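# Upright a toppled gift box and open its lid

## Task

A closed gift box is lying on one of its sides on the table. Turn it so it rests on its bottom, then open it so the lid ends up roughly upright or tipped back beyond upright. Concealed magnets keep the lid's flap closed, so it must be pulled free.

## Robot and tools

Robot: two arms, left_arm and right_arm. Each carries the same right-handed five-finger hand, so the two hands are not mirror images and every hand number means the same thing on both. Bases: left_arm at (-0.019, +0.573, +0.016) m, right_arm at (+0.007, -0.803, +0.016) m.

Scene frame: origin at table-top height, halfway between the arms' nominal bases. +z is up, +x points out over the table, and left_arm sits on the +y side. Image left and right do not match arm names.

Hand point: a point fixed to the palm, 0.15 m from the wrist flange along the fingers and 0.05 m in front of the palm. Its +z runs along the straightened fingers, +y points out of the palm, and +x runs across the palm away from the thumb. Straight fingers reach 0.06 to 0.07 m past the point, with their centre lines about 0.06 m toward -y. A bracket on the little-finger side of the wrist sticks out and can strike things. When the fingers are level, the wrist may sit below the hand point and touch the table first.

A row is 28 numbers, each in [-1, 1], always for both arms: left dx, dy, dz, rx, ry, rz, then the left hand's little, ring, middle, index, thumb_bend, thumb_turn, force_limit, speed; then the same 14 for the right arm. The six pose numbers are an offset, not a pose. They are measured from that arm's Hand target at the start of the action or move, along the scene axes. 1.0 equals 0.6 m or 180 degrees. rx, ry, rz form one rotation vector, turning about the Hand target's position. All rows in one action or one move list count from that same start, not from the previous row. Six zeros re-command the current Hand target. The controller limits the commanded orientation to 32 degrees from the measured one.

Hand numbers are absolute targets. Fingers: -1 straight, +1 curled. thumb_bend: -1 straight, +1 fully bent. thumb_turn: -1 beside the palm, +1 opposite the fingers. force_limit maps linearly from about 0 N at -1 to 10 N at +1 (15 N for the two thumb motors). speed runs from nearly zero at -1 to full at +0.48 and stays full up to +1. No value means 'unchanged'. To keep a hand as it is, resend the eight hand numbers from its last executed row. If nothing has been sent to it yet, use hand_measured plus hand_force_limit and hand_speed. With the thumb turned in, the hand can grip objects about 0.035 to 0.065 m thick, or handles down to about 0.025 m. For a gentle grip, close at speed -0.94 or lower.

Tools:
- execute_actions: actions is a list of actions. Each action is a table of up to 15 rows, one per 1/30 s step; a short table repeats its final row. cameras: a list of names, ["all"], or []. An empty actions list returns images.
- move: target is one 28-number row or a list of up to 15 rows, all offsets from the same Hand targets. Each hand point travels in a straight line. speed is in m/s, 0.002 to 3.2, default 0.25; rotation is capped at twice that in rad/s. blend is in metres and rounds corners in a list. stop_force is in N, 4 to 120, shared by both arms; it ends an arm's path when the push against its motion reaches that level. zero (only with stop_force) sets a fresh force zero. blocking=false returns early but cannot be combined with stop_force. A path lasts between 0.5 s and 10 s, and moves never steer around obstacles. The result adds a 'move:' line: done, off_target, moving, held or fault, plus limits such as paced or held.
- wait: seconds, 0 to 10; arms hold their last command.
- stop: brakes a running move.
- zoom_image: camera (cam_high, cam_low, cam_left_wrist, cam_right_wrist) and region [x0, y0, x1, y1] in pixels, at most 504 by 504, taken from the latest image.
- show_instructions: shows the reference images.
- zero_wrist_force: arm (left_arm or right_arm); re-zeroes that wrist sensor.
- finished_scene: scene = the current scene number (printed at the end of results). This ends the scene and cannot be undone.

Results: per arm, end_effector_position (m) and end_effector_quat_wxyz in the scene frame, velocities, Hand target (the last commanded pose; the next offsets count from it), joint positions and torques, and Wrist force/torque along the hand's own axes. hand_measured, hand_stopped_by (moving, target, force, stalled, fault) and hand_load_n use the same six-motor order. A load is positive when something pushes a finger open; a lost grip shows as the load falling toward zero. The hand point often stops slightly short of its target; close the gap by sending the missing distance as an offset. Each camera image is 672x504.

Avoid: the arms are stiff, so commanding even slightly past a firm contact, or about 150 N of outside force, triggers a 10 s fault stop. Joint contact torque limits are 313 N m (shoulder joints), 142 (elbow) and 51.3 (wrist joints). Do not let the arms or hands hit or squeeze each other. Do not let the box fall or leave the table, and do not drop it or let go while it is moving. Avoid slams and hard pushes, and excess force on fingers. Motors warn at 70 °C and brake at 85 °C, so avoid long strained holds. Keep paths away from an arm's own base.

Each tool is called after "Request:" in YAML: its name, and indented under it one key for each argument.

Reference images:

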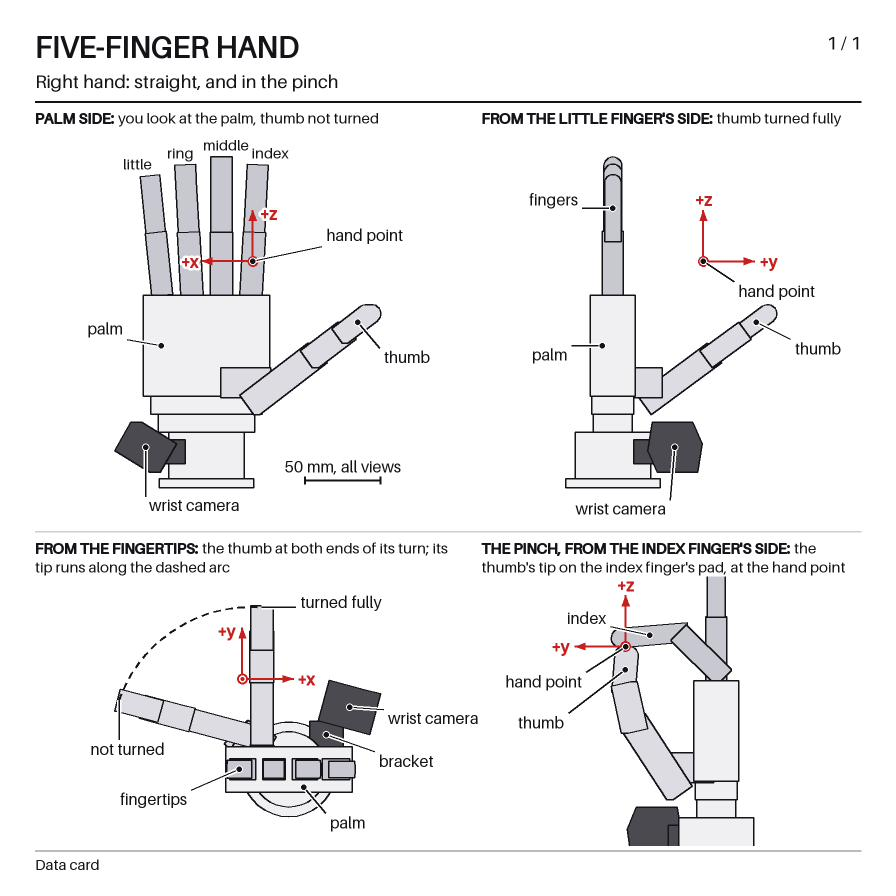

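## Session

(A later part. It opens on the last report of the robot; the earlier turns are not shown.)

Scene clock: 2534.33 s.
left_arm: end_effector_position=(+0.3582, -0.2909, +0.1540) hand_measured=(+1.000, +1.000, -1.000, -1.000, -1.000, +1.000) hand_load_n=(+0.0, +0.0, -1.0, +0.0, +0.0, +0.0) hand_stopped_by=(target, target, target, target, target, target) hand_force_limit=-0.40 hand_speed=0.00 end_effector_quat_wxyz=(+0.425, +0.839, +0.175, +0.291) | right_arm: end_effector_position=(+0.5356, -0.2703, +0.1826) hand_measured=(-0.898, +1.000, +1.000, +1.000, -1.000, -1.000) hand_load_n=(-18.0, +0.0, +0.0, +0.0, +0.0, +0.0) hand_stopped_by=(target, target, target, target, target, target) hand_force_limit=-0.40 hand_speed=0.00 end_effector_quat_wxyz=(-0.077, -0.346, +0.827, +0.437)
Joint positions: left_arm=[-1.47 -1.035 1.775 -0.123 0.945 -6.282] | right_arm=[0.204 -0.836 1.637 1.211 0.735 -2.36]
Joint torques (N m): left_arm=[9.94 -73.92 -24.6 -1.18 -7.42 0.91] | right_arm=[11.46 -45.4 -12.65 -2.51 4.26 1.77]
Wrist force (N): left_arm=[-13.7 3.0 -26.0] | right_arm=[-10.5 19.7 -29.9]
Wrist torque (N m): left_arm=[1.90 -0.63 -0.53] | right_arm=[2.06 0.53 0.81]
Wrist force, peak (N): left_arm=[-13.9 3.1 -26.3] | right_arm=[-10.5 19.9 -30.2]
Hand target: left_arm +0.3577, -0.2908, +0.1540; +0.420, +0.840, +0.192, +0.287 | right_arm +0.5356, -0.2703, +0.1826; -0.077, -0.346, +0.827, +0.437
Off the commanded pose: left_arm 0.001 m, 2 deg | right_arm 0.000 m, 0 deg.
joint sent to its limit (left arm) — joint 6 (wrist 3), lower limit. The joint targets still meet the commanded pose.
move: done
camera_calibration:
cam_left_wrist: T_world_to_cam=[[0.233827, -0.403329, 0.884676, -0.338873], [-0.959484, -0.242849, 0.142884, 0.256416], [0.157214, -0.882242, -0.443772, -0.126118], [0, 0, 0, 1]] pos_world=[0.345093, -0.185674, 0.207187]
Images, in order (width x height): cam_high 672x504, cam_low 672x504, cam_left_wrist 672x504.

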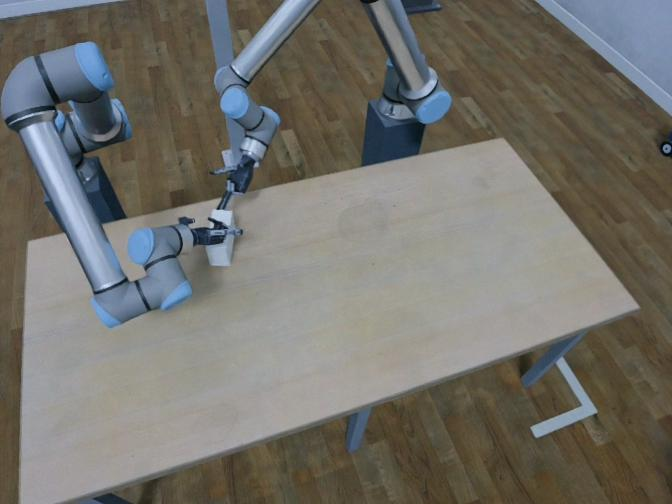

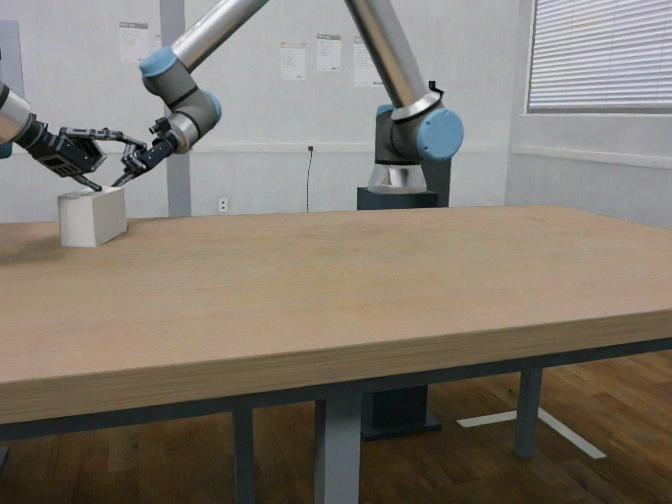

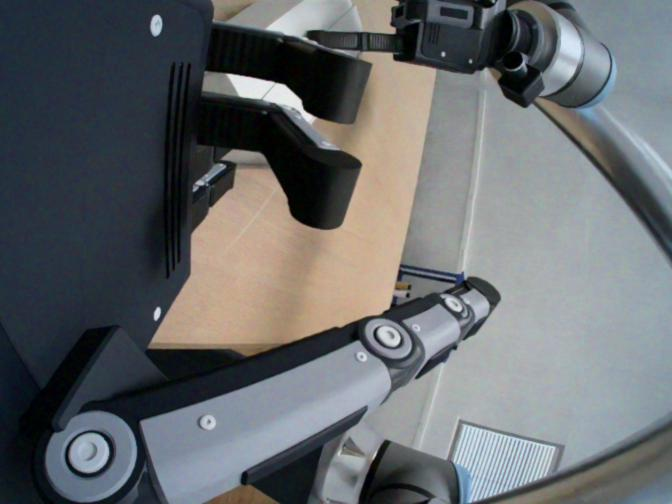

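Request:
move:
  target: [-0.001,0.0005,0.05,0,0,0, 1,1,-1,-1,-1,1,-0.4,0, 0,0,0,0,0,0, -0.9,1,1,1,-1,-1,-0.4,0]
  speed: 0.04
  cameras: ["cam_high","cam_low","cam_left_wrist"]

Request:
zoom_image:
  camera: "cam_low"
  region: [40, 130, 160, 260]

Request:
zoom_image:
  camera: "cam_high"
  region: [195, 185, 255, 275]

Request:
zoom_image:
  camera: "cam_left_wrist"
  region: [190, 0, 400, 240]

Scene clock: 2575.67 s.
left_arm: end_effector_position=(+0.3576, -0.2905, +0.1842) hand_measured=(+1.000, +1.000, -1.000, -1.000, -1.000, +1.000) hand_load_n=(+0.0, +0.0, +3.0, +0.0, +0.0, +0.0) hand_stopped_by=(target, target, target, target, target, target) hand_force_limit=-0.40 hand_speed=0.00 end_effector_quat_wxyz=(+0.425, +0.839, +0.175, +0.292) | right_arm: end_effector_position=(+0.5356, -0.2703, +0.1826) hand_measured=(-0.714, +1.000, +1.000, +1.000, -1.000, -1.000) hand_load_n=(-23.5, +0.5, +0.0, +0.0, +0.0, +0.0) hand_stopped_by=(target, target, target, target, target, target) hand_force_limit=-0.40 hand_speed=0.00 end_effector_quat_wxyz=(-0.077, -0.346, +0.827, +0.437)
Joint positions: left_arm=[-1.471 -1.068 1.762 -0.077 0.944 -6.282] | right_arm=[0.204 -0.836 1.637 1.211 0.735 -2.36]
Joint torques (N m): left_arm=[-3.62 -66.59 -46.06 -4.56 -6.16 0.87] | right_arm=[12.1 -44.77 -13.21 -0.57 4.51 -1.24]
Wrist force (N): left_arm=[-12.8 -13.2 -2.1] | right_arm=[-8.9 19.5 -30.3]
Wrist torque (N m): left_arm=[1.65 -1.18 -0.88] | right_arm=[1.79 0.63 1.03]
Wrist force, peak (N): left_arm=[-13.7 3.6 -25.8] | right_arm=[-14.2 24.1 -40.3]
Hand target: left_arm +0.3571, -0.2905, +0.1840; +0.420, +0.840, +0.192, +0.287 | right_arm +0.5356, -0.2703, +0.1826; -0.077, -0.346, +0.827, +0.437
Off the commanded pose: left_arm 0.001 m, 2 deg | right_arm 0.000 m, 0 deg.
joint sent to its limit (left arm) — joint 6 (wrist 3), lower limit. The joint targets still meet the commanded pose.
move: done
camera_calibration:
cam_left_wrist: T_world_to_cam=[[0.233368, -0.403325, 0.884798, -0.365179], [-0.959597, -0.242627, 0.142498, 0.251675], [0.157203, -0.882304, -0.443651, -0.112379], [0, 0, 0, 1]] pos_world=[0.344394, -0.185375, 0.237389]
Images, in order (width x height): cam_high 672x504, cam_low 672x504, cam_left_wrist 672x504.

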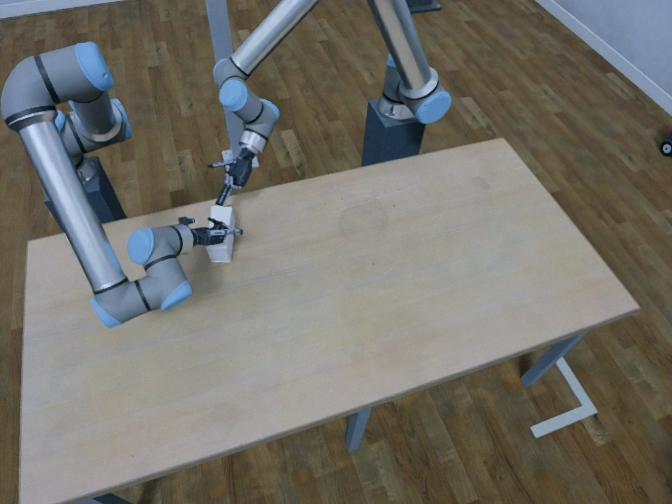

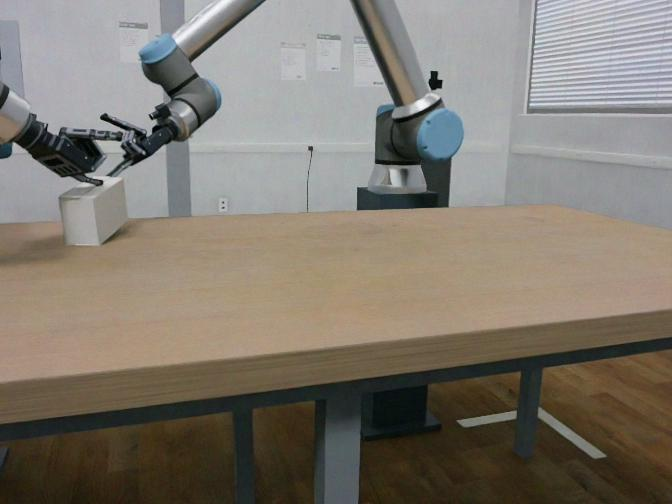

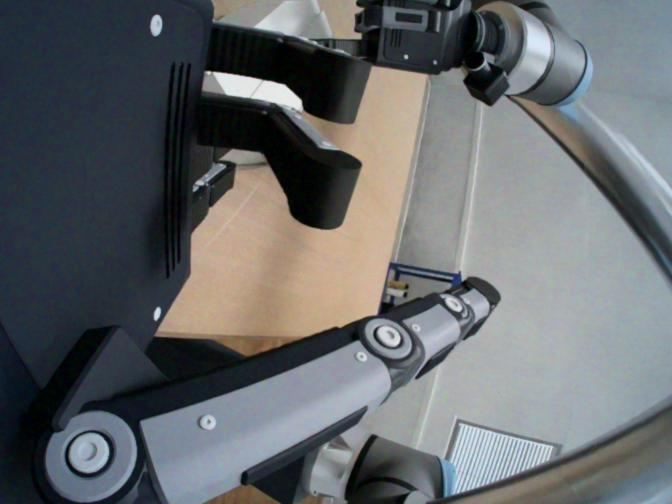

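Scaled by 3.877.

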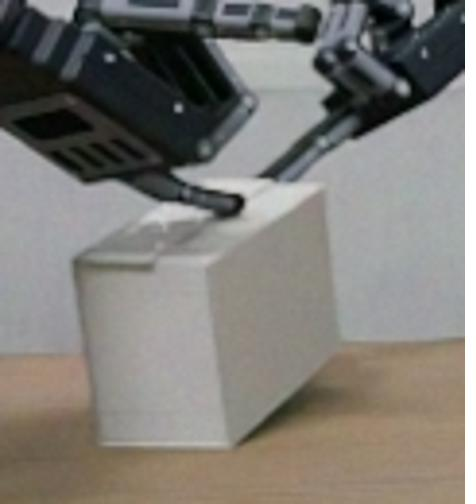

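Scaled by 5.600.

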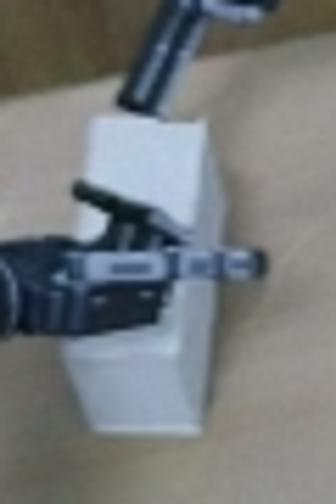

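Scaled by 2.100 from the camera's 672x504 image, which has a finer 960x720 frame.

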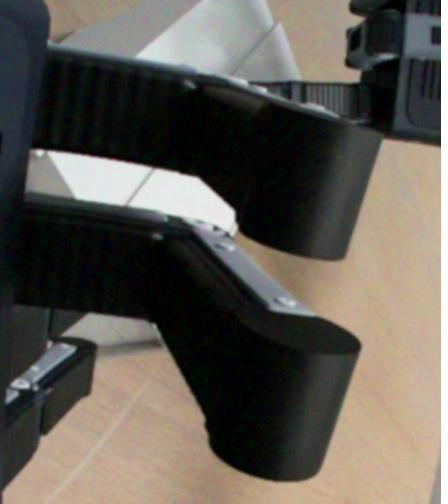

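Request:
move:
  target:
    - [-0.004,0.001,-0.055,0,0,0, 1,1,-1,-1,-1,1,-0.4,0, 0,0,0,0,0,0, -0.9,1,1,1,-1,-1,-0.4,0]
    - [-0.004,0.001,-0.055,0,0,0, 1,1,-0.4,-1,-1,1,1,0, 0,0,0,0,0,0, -0.9,1,1,1,-1,-1,-0.4,0]
  speed: 0.04
  cameras: ["cam_high","cam_low","cam_left_wrist"]

Request:
zoom_image:
  camera: "cam_low"
  region: [40, 130, 160, 260]

Request:
zoom_image:
  camera: "cam_high"
  region: [195, 185, 255, 275]

Request:
zoom_image:
  camera: "cam_left_wrist"
  region: [190, 0, 400, 240]

Scene clock: 2588.40 s.
left_arm: end_effector_position=(+0.3552, -0.2898, +0.1509) hand_measured=(+1.000, +1.000, -0.400, -1.000, -1.000, +1.000) hand_load_n=(+0.0, +0.0, +0.0, +0.0, +0.0, +0.0) hand_stopped_by=(target, target, target, target, target, target) hand_force_limit=1.00 hand_speed=0.00 end_effector_quat_wxyz=(+0.425, +0.839, +0.174, +0.292) | right_arm: end_effector_position=(+0.5356, -0.2703, +0.1826) hand_measured=(-0.718, +1.000, +1.000, +1.000, -1.000, -1.000) hand_load_n=(+0.0, +0.0, +0.0, +0.0, +0.0, +0.0) hand_stopped_by=(target, target, target, target, target, target) hand_force_limit=-0.40 hand_speed=0.00 end_effector_quat_wxyz=(-0.077, -0.346, +0.827, +0.437)
Joint positions: left_arm=[-1.475 -1.034 1.781 -0.13 0.941 -6.282] | right_arm=[0.204 -0.836 1.637 1.211 0.735 -2.36]
Joint torques (N m): left_arm=[-0.76 -81.67 -42.43 3.03 -1.09 0.8] | right_arm=[9.43 -93.07 -34.67 7.2 -2.57 -2.35]
Wrist force (N): left_arm=[1.5 4.0 2.3] | right_arm=[4.7 7.1 -1.7]
Wrist torque (N m): left_arm=[0.34 -0.33 0.39] | right_arm=[1.07 -0.87 0.74]
Wrist force, peak (N): left_arm=[-13.0 -13.1 -3.1] | right_arm=[-8.5 19.8 -30.1]
Hand target: left_arm +0.3547, -0.2899, +0.1510; +0.420, +0.840, +0.192, +0.287 | right_arm +0.5356, -0.2703, +0.1826; -0.077, -0.346, +0.827, +0.437
Off the commanded pose: left_arm 0.000 m, 2 deg | right_arm 0.000 m, 0 deg.
joint sent to its limit (left arm) — joint 6 (wrist 3), lower limit. The joint targets still meet the commanded pose.
move: done
camera_calibration:
cam_left_wrist: T_world_to_cam=[[0.231592, -0.403803, 0.885047, -0.334438], [-0.960143, -0.241236, 0.141178, 0.255101], [0.156497, -0.882467, -0.443577, -0.125981], [0, 0, 0, 1]] pos_world=[0.342103, -0.184682, 0.204097]
Images, in order (width x height): cam_high 672x504, cam_low 672x504, cam_left_wrist 672x504.

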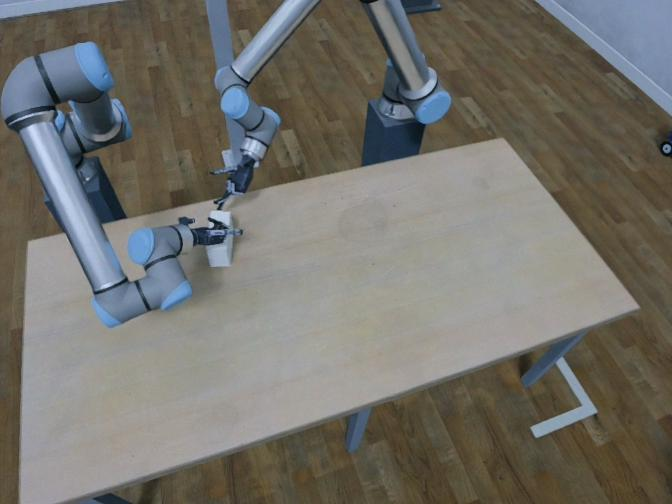

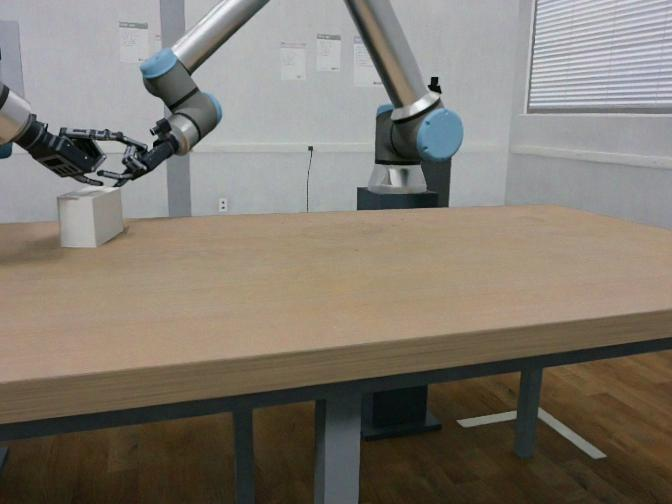

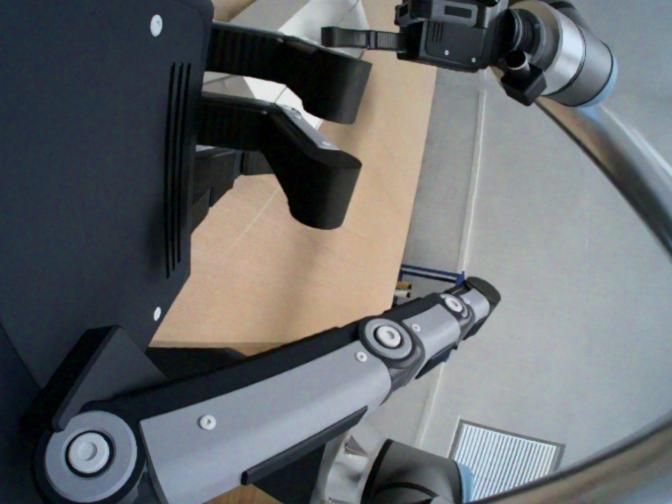

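Scaled by 3.877.

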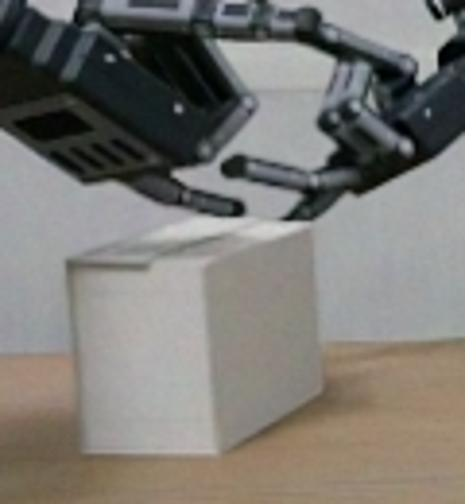

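Scaled by 5.600.

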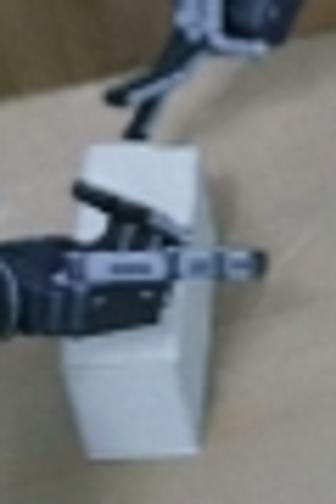

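Scaled by 2.100 from the camera's 672x504 image, which has a finer 960x720 frame.

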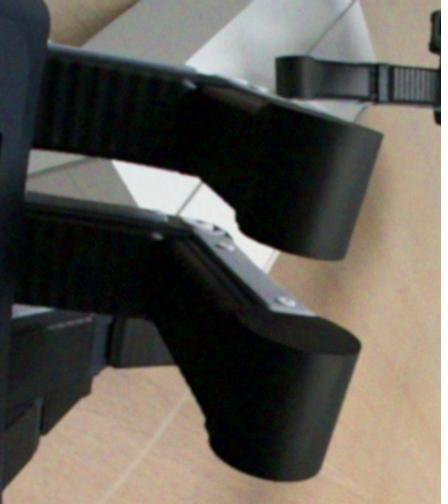

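Request:
move:
  target:
    - [-0.017,-0.013,0,0,0,0, 1,1,-0.4,-1,-1,1,1,0, 0,0,0.03,0,0,0, -0.718,1,1,1,-1,-1,-0.4,0]
    - [-0.017,-0.013,0.003,0,0,0, 1,1,-1,-1,-1,1,1,0, -0.01,-0.013,0.03,0,0,0, -0.9,1,1,1,-1,-1,-0.4,0]
    - [-0.017,-0.013,0.003,0,0,0, 1,1,-1,-1,-1,1,1,0, -0.01,-0.013,0.0012,0,0,0, -0.9,1,1,1,-1,-1,-0.4,0]
  speed: 0.05
  cameras: ["cam_high","cam_low","cam_left_wrist"]

Request:
zoom_image:
  camera: "cam_low"
  region: [40, 130, 160, 260]

Request:
zoom_image:
  camera: "cam_high"
  region: [195, 185, 255, 275]

Request:
zoom_image:
  camera: "cam_left_wrist"
  region: [190, 0, 400, 240]

Scene clock: 2601.37 s.
left_arm: end_effector_position=(+0.3451, -0.2977, +0.1528) hand_measured=(+1.000, +1.000, -1.000, -1.000, -1.000, +1.000) hand_load_n=(+0.0, +0.0, +0.0, +0.0, -0.5, +0.0) hand_stopped_by=(target, target, target, target, target, target) hand_force_limit=1.00 hand_speed=0.00 end_effector_quat_wxyz=(+0.427, +0.838, +0.170, +0.293) | right_arm: end_effector_position=(+0.5296, -0.2780, +0.1833) hand_measured=(-0.898, +1.000, +1.000, +1.000, -1.000, -1.000) hand_load_n=(-19.0, +0.0, +0.0, +0.0, +0.0, +0.0) hand_stopped_by=(target, target, target, target, target, target) hand_force_limit=-0.40 hand_speed=0.00 end_effector_quat_wxyz=(-0.077, -0.346, +0.827, +0.437)
Joint positions: left_arm=[-1.489 -1.03 1.772 -0.125 0.931 -6.282] | right_arm=[0.195 -0.846 1.658 1.209 0.739 -2.372]
Joint torques (N m): left_arm=[-12.67 -68.66 -22.32 0.89 -1.43 0.73] | right_arm=[11.83 -80.65 -15.59 0.86 2.85 2.34]
Wrist force (N): left_arm=[1.1 3.7 2.2] | right_arm=[-0.1 21.2 -20.8]
Wrist torque (N m): left_arm=[0.31 -0.28 0.36] | right_arm=[1.49 0.26 1.46]
Wrist force, peak (N): left_arm=[1.5 4.0 2.4] | right_arm=[-0.6 21.5 -22.0]
Hand target: left_arm +0.3445, -0.2977, +0.1528; +0.420, +0.840, +0.192, +0.287 | right_arm +0.5296, -0.2781, +0.1833; -0.077, -0.346, +0.827, +0.437
Off the commanded pose: left_arm 0.001 m, 3 deg | right_arm 0.000 m, 0 deg.
joint sent to its limit (left arm) — joint 6 (wrist 3), lower limit. The joint targets are off in orientation, not in position.
move: off_target (left_arm); target 2's new numbers were sent with left_arm's hand 0.001 m and 3 deg from that target
camera_calibration:
cam_left_wrist: T_world_to_cam=[[0.223724, -0.405101, 0.886476, -0.33476], [-0.962438, -0.235367, 0.135337, 0.246711], [0.153823, -0.883456, -0.442542, -0.130023], [0, 0, 0, 1]] pos_world=[0.332338, -0.192413, 0.205827]
Images, in order (width x height): cam_high 672x504, cam_low 672x504, cam_left_wrist 672x504.

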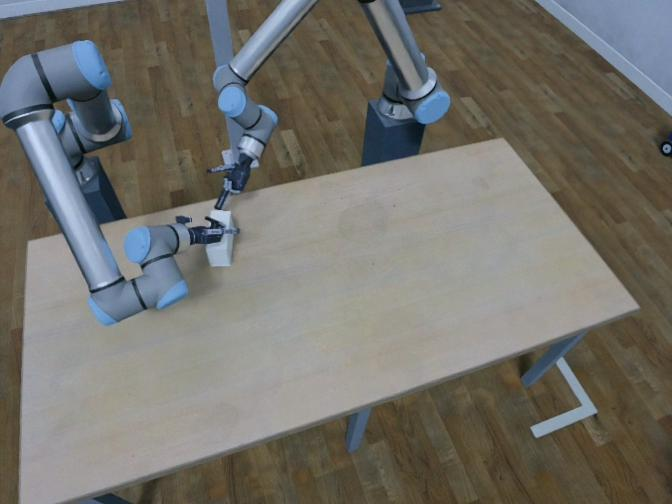

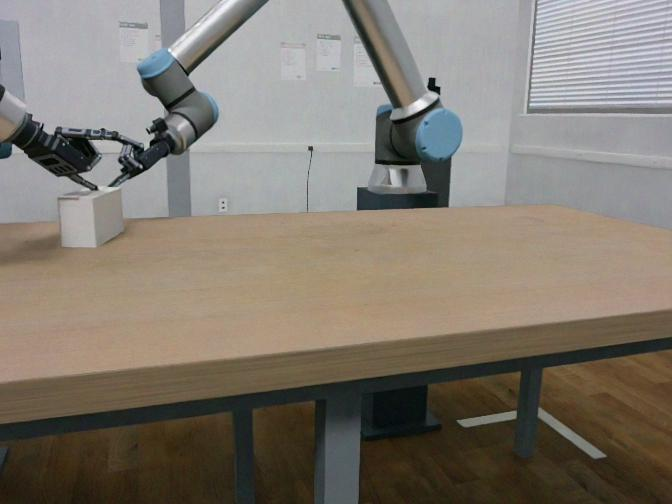

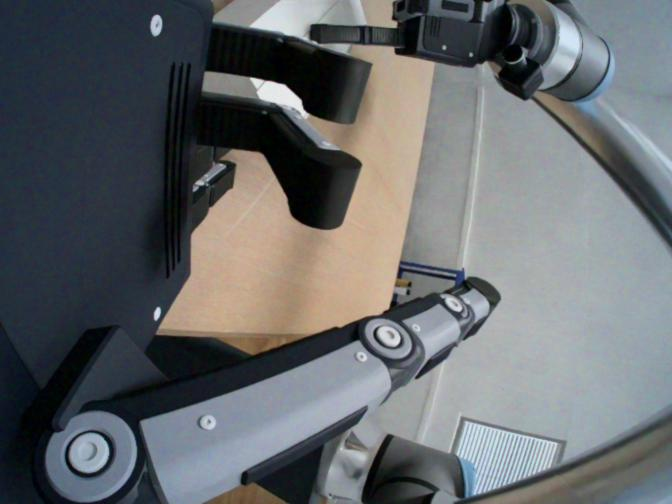

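Scaled by 3.877.

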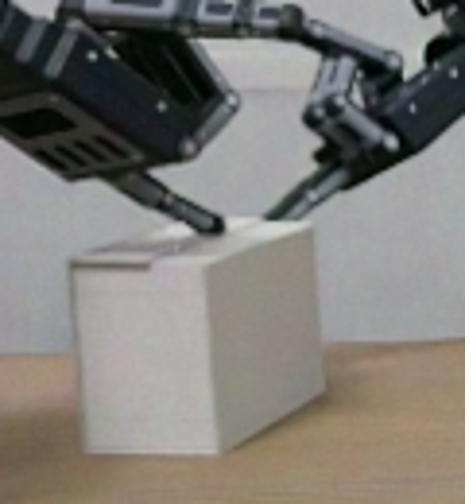

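Scaled by 5.600.

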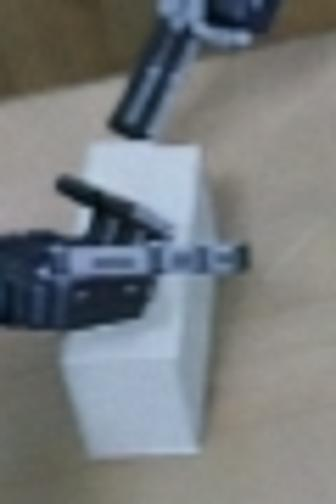

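Scaled by 2.100 from the camera's 672x504 image, which has a finer 960x720 frame.

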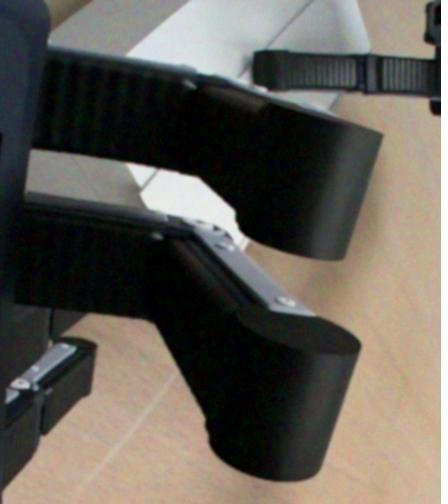

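Request:
move:
  target:
    - [0,0,0,0,0,0, 1,1,-1,-1,-1,1,1,0, 0,0,0.02,0,0,0, -0.9,1,1,1,-1,-1,-0.4,0]
    - [0,0,0,0,0,0, 1,1,-1,-1,-1,1,1,0, 0.003,0.0145,0.02,0,0,0, -0.9,1,1,1,-1,-1,-0.4,0]
    - [0,0,0,0,0,0, 1,1,-1,-1,-1,1,1,0, 0.003,0.0145,-0.002,0,0,0, -0.9,1,1,1,-1,-1,-0.4,0]
  speed: 0.05
  cameras: ["cam_high","cam_low","cam_left_wrist"]

Request:
zoom_image:
  camera: "cam_low"
  region: [40, 150, 140, 260]

Request:
zoom_image:
  camera: "cam_left_wrist"
  region: [190, 0, 400, 240]

Scene clock: 2610.07 s.
left_arm: end_effector_position=(+0.3450, -0.2976, +0.1528) hand_measured=(+1.000, +1.000, -1.000, -1.000, -1.000, +1.000) hand_load_n=(+0.0, +0.0, +0.0, +0.0, +0.0, +0.0) hand_stopped_by=(target, target, target, target, target, target) hand_force_limit=1.00 hand_speed=0.00 end_effector_quat_wxyz=(+0.427, +0.838, +0.170, +0.293) | right_arm: end_effector_position=(+0.5314, -0.2694, +0.1820) hand_measured=(-0.898, +1.000, +1.000, +1.000, -1.000, -1.000) hand_load_n=(-18.0, +0.0, +0.0, +0.0, +0.0, +0.0) hand_stopped_by=(target, target, target, target, target, target) hand_force_limit=-0.40 hand_speed=0.00 end_effector_quat_wxyz=(-0.077, -0.346, +0.827, +0.437)
Joint positions: left_arm=[-1.489 -1.03 1.773 -0.125 0.931 -6.282] | right_arm=[0.206 -0.839 1.644 1.205 0.734 -2.356]
Joint torques (N m): left_arm=[-14.61 -79.69 -20.62 -0.6 -1.26 0.77] | right_arm=[-2.02 -82.1 -17.08 1.9 1.95 -2.37]
Wrist force (N): left_arm=[1.4 3.8 2.2] | right_arm=[-2.9 20.9 -13.4]
Wrist torque (N m): left_arm=[0.32 -0.31 0.38] | right_arm=[1.02 -0.41 1.35]
Wrist force, peak (N): left_arm=[1.6 4.1 2.3] | right_arm=[0.0 21.2 -20.2]
Hand target: left_arm +0.3445, -0.2977, +0.1528; +0.420, +0.840, +0.192, +0.287 | right_arm +0.5314, -0.2694, +0.1821; -0.077, -0.346, +0.827, +0.437
Off the commanded pose: left_arm 0.001 m, 3 deg | right_arm 0.000 m, 0 deg.
joint sent to its limit (left arm) — joint 6 (wrist 3), lower limit. The joint targets are off in orientation, not in position.
move: off_target (left_arm)
camera_calibration:
cam_left_wrist: T_world_to_cam=[[0.223742, -0.405199, 0.886427, -0.334752], [-0.96245, -0.235295, 0.135374, 0.246625], [0.153718, -0.883431, -0.442629, -0.12995], [0, 0, 0, 1]] pos_world=[0.332238, -0.192414, 0.205827]
Images, in order (width x height): cam_high 672x504, cam_low 672x504, cam_left_wrist 672x504.

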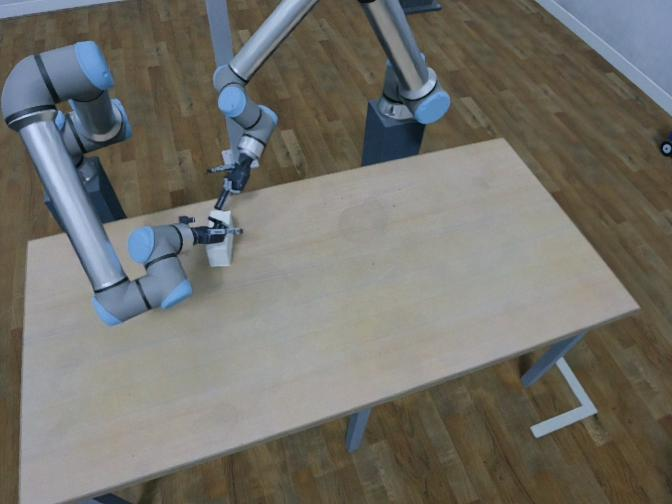

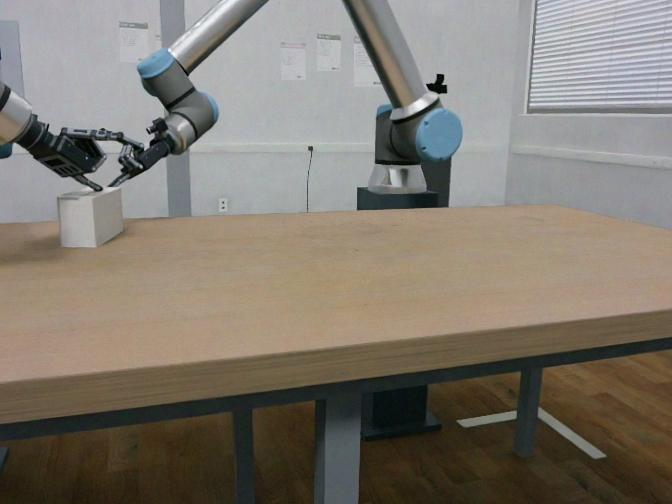

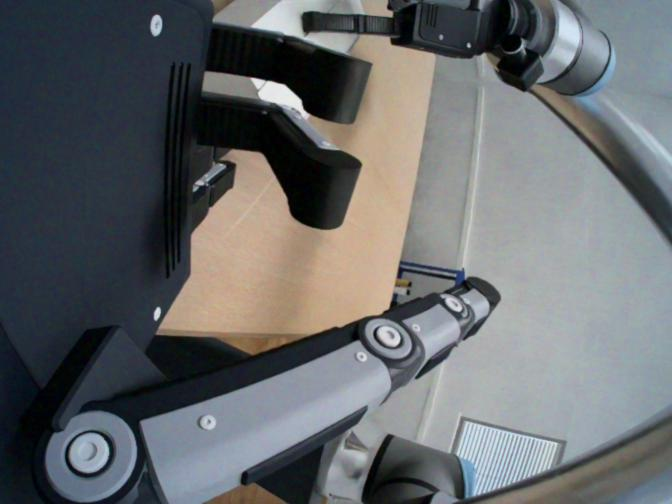

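Scaled by 4.582.

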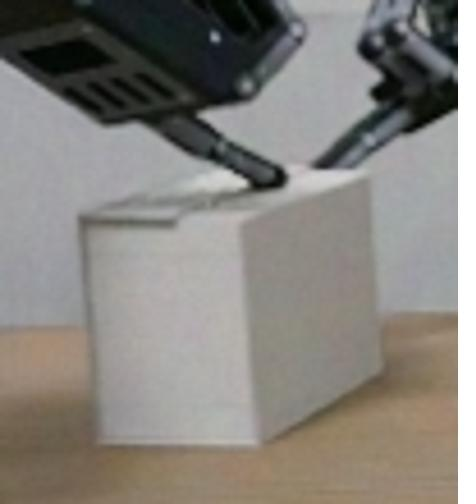

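Scaled by 2.100 from the camera's 672x504 image, which has a finer 960x720 frame.

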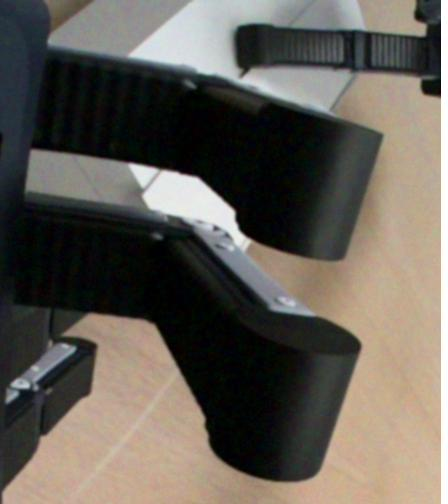

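Request:
move:
  target: [0.035,-0.008,0,0,0,0, 1,1,-1,-1,-1,1,1,0, 0,0,0,0,0,0, -0.9,1,1,1,-1,-1,-0.4,0]
  speed: 0.02
  stop_force: 4

Request:
move:
  target: [0,0,0,0,0,0, 1,1,-0.5,-1,-1,1,1,-0.3, 0,0,0,0,0,0, -0.9,1,1,1,-1,-1,-0.4,0]
  cameras: ["cam_high","cam_low","cam_left_wrist"]

Request:
zoom_image:
  camera: "cam_low"
  region: [40, 150, 140, 260]

Request:
zoom_image:
  camera: "cam_high"
  region: [195, 185, 255, 275]

Request:
zoom_image:
  camera: "cam_left_wrist"
  region: [190, 0, 400, 240]

Scene clock: 2621.00 s.
left_arm: end_effector_position=(+0.3569, -0.3003, +0.1528) hand_measured=(+1.000, +1.000, -1.000, -1.000, -1.000, +1.000) hand_load_n=(+0.0, +0.5, -0.5, +0.0, +0.0, +0.0) hand_stopped_by=(target, target, target, target, target, target) hand_force_limit=1.00 hand_speed=0.00 end_effector_quat_wxyz=(+0.425, +0.839, +0.175, +0.292) | right_arm: end_effector_position=(+0.5314, -0.2694, +0.1821) hand_measured=(-0.898, +1.000, +1.000, +1.000, -1.000, -1.000) hand_load_n=(-17.0, +0.0, +0.0, +0.0, +0.0, +0.0) hand_stopped_by=(target, target, target, target, target, target) hand_force_limit=-0.40 hand_speed=0.00 end_effector_quat_wxyz=(-0.077, -0.346, +0.827, +0.437)
Joint positions: left_arm=[-1.473 -1.022 1.757 -0.117 0.942 -6.282] | right_arm=[0.207 -0.839 1.644 1.205 0.734 -2.356]
Joint torques (N m): left_arm=[-12.5 -82.36 -20.68 -1 -2.96 0.48] | right_arm=[8.81 -81.27 -21.03 2.66 4.5 2.03]
Wrist force (N): left_arm=[-0.3 3.9 -0.2] | right_arm=[0.1 20.2 -13.5]
Wrist torque (N m): left_arm=[0.45 -0.37 0.28] | right_arm=[1.06 -0.30 1.48]
Wrist force, peak (N): left_arm=[-2.6 3.3 -4.8] | right_arm=[0.0 20.5 -13.9]
Hand target: left_arm +0.3569, -0.3003, +0.1528; +0.425, +0.839, +0.175, +0.292 (not the last commanded pose) | right_arm +0.5314, -0.2694, +0.1821; -0.077, -0.346, +0.827, +0.437
Off the commanded pose: left_arm 0.009 m, 2 deg | right_arm 0.000 m, 0 deg.
joint sent to its limit (left arm) — joint 6 (wrist 3), lower limit.
move: contact (left_arm)

Scene clock: 2621.50 s.
left_arm: end_effector_position=(+0.3568, -0.3002, +0.1527) hand_measured=(+1.000, +1.000, -0.844, -1.000, -1.000, +1.000) hand_load_n=(+0.0, +0.0, +13.5, +0.0, -0.5, +0.0) hand_stopped_by=(target, target, force, target, target, target) hand_force_limit=1.00 hand_speed=-0.30 end_effector_quat_wxyz=(+0.425, +0.839, +0.175, +0.292) | right_arm: end_effector_position=(+0.5314, -0.2694, +0.1821) hand_measured=(-0.898, +1.000, +1.000, +1.000, -1.000, -1.000) hand_load_n=(-14.5, +0.0, +0.0, +0.0, +0.0, +0.0) hand_stopped_by=(target, target, target, target, target, target) hand_force_limit=-0.40 hand_speed=0.00 end_effector_quat_wxyz=(-0.077, -0.346, +0.827, +0.437)
Joint positions: left_arm=[-1.473 -1.022 1.757 -0.117 0.942 -6.282] | right_arm=[0.207 -0.839 1.644 1.205 0.734 -2.356]
Joint torques (N m): left_arm=[-7.45 -82.42 -41.42 -1.15 -3.12 0.54] | right_arm=[10.56 -78.17 -21.56 2.37 2.75 2.15]
Wrist force (N): left_arm=[-5.1 -5.3 1.3] | right_arm=[-1.1 17.2 -19.6]
Wrist torque (N m): left_arm=[0.98 -0.82 -0.14] | right_arm=[1.49 0.08 1.18]
Wrist force, peak (N): left_arm=[-5.3 -6.0 1.7] | right_arm=[-1.1 17.6 -19.8]
Hand target: left_arm +0.3569, -0.3003, +0.1528; +0.425, +0.839, +0.175, +0.292 | right_arm +0.5314, -0.2694, +0.1821; -0.077, -0.346, +0.827, +0.437
Off the commanded pose: left_arm 0.000 m, 0 deg | right_arm 0.000 m, 0 deg.
joint sent to its limit (left arm) — joint 6 (wrist 3), lower limit. The joint targets still meet the commanded pose.
move: done
camera_calibration:
cam_left_wrist: T_world_to_cam=[[0.232146, -0.403518, 0.885032, -0.340641], [-0.959959, -0.241726, 0.141588, 0.253644], [0.156802, -0.882463, -0.443477, -0.134779], [0, 0, 0, 1]] pos_world=[0.3437, -0.19508, 0.205794]
Images, in order (width x height): cam_high 672x504, cam_low 672x504, cam_left_wrist 672x504.

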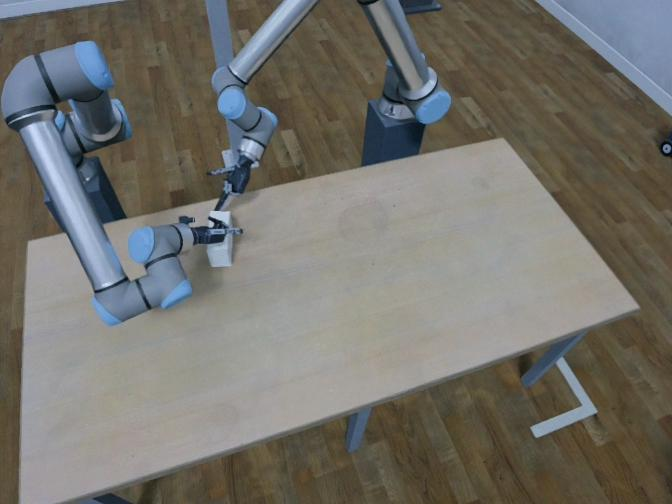

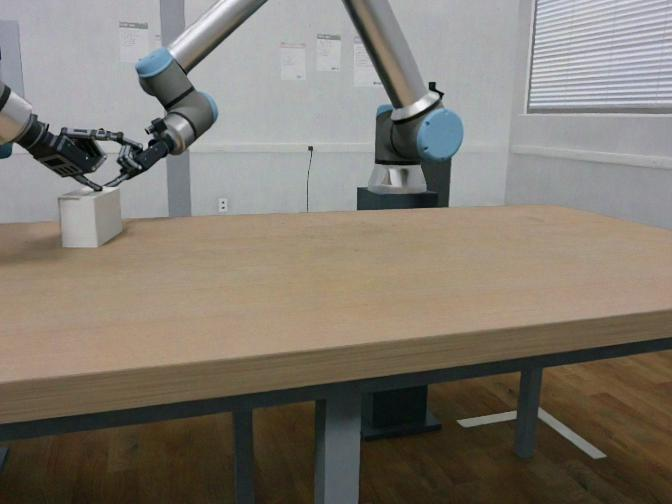

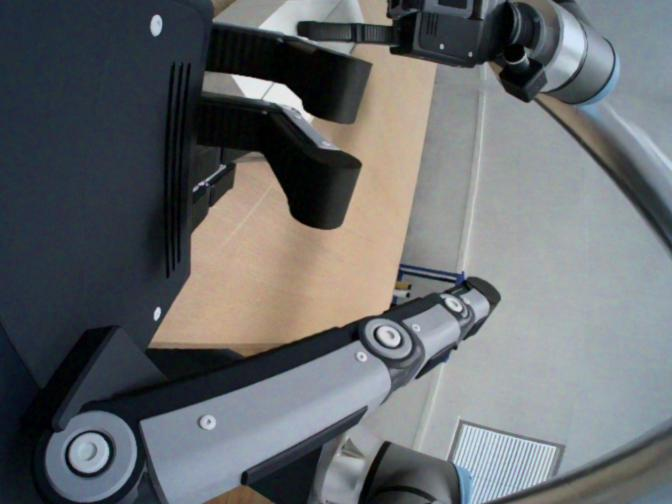

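Scaled by 4.582.

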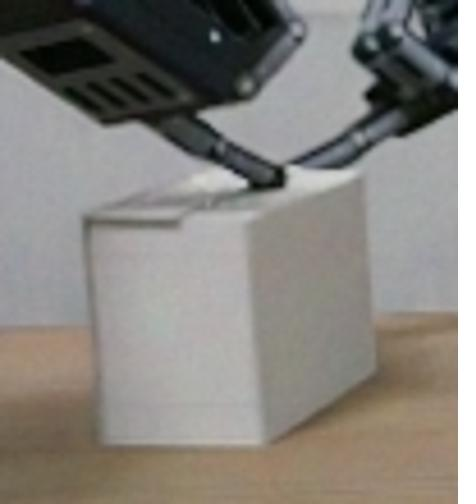

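Scaled by 5.600.

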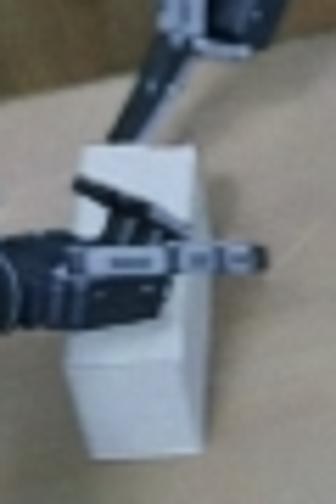

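Scaled by 2.100 from the camera's 672x504 image, which has a finer 960x720 frame.

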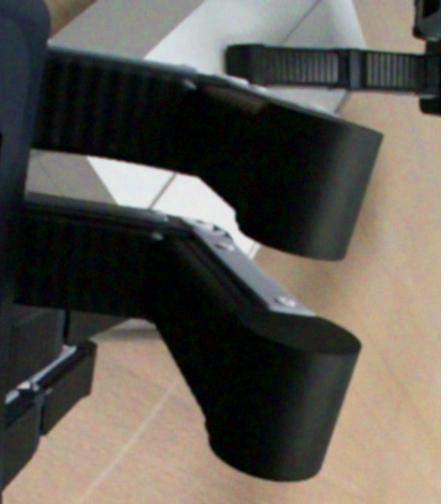

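Request:
move:
  target: [-0.001,0,0.04,0,0,0, 1,1,-0.5,-1,-1,1,1,-0.3, 0,0,0,0,0,0, -0.9,1,1,1,-1,-1,-0.4,0]
  speed: 0.04
  cameras: ["cam_high","cam_low","cam_left_wrist"]

Request:
zoom_image:
  camera: "cam_low"
  region: [40, 150, 140, 260]

Request:
zoom_image:
  camera: "cam_left_wrist"
  region: [190, 0, 400, 240]

Scene clock: 2627.87 s.
left_arm: end_effector_position=(+0.3563, -0.3003, +0.1770) hand_measured=(+1.000, +1.000, -0.844, -1.000, -1.000, +1.000) hand_load_n=(+0.0, +0.0, +0.0, +0.0, +0.0, +0.0) hand_stopped_by=(target, target, force, target, target, target) hand_force_limit=1.00 hand_speed=-0.30 end_effector_quat_wxyz=(+0.425, +0.839, +0.174, +0.292) | right_arm: end_effector_position=(+0.5314, -0.2693, +0.1822) hand_measured=(-0.898, +1.000, +1.000, +1.000, -1.000, -1.000) hand_load_n=(-14.0, +0.0, +0.5, +0.0, +0.0, +0.0) hand_stopped_by=(target, target, target, target, target, target) hand_force_limit=-0.40 hand_speed=0.00 end_effector_quat_wxyz=(-0.077, -0.346, +0.827, +0.437)
Joint positions: left_arm=[-1.474 -1.049 1.746 -0.081 0.942 -6.282] | right_arm=[0.207 -0.839 1.644 1.205 0.734 -2.356]
Joint torques (N m): left_arm=[-14.07 -59.99 -32.09 -1.68 -2.07 0.66] | right_arm=[9.33 -65.79 -21.83 0.23 2.95 2.04]
Wrist force (N): left_arm=[1.8 3.4 2.2] | right_arm=[4.0 16.9 -14.3]
Wrist torque (N m): left_arm=[0.27 -0.37 0.40] | right_arm=[1.21 -0.03 1.44]
Wrist force, peak (N): left_arm=[-9.6 -9.1 3.2] | right_arm=[-5.1 18.7 -23.7]
Hand target: left_arm +0.3563, -0.3003, +0.1768; +0.425, +0.839, +0.175, +0.292 | right_arm +0.5314, -0.2694, +0.1821; -0.077, -0.346, +0.827, +0.437
Off the commanded pose: left_arm 0.000 m, 0 deg | right_arm 0.000 m, 0 deg.
joint sent to its limit (left arm) — joint 6 (wrist 3), lower limit. The joint targets still meet the commanded pose.
move: done
camera_calibration:
cam_left_wrist: T_world_to_cam=[[0.231723, -0.403446, 0.885176, -0.361948], [-0.960078, -0.241427, 0.141293, 0.249868], [0.156701, -0.882579, -0.443283, -0.124046], [0, 0, 0, 1]] pos_world=[0.343202, -0.195182, 0.230095]
Images, in order (width x height): cam_high 672x504, cam_low 672x504, cam_left_wrist 672x504.

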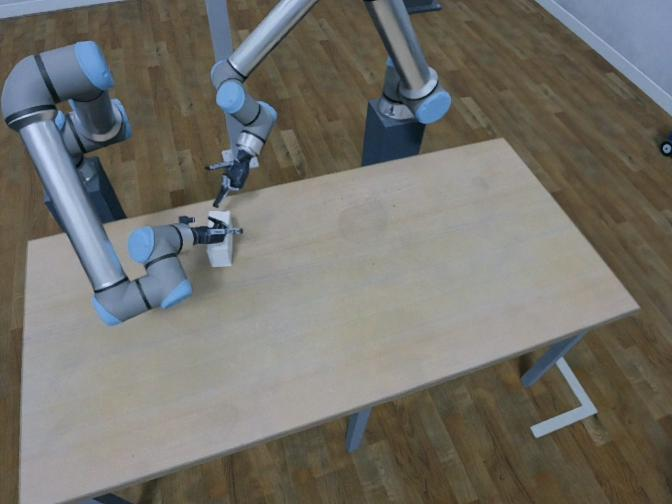

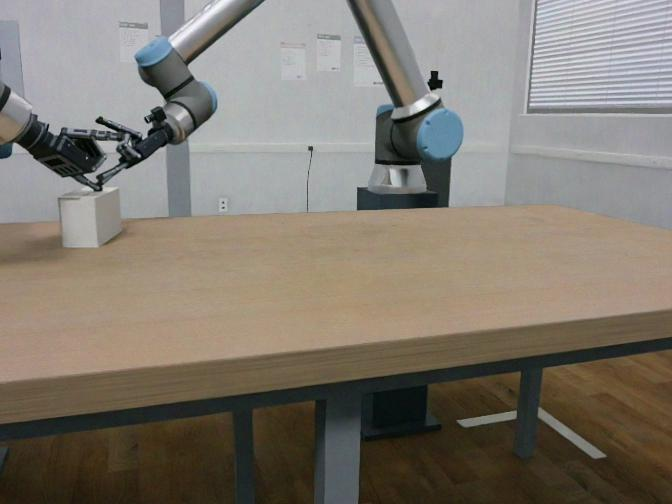

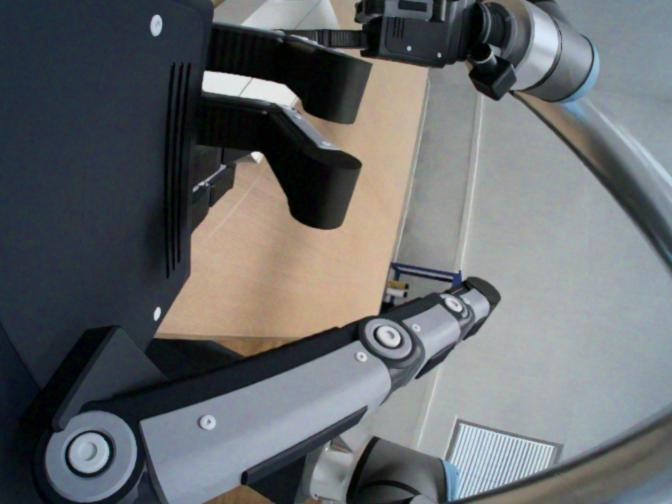

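Scaled by 4.582.

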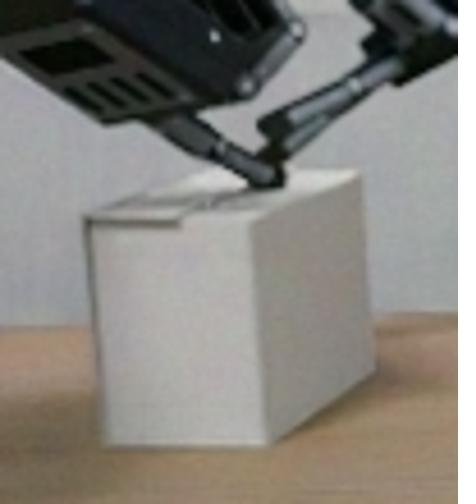

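Scaled by 2.100 from the camera's 672x504 image, which has a finer 960x720 frame.

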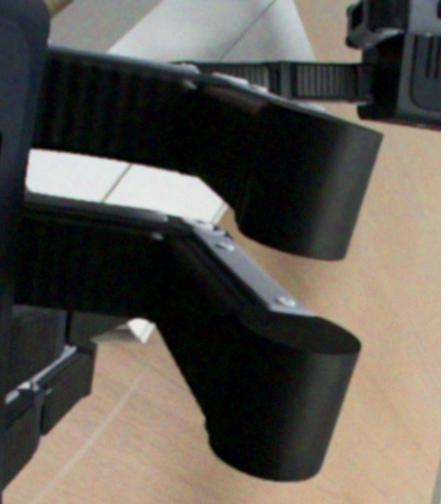

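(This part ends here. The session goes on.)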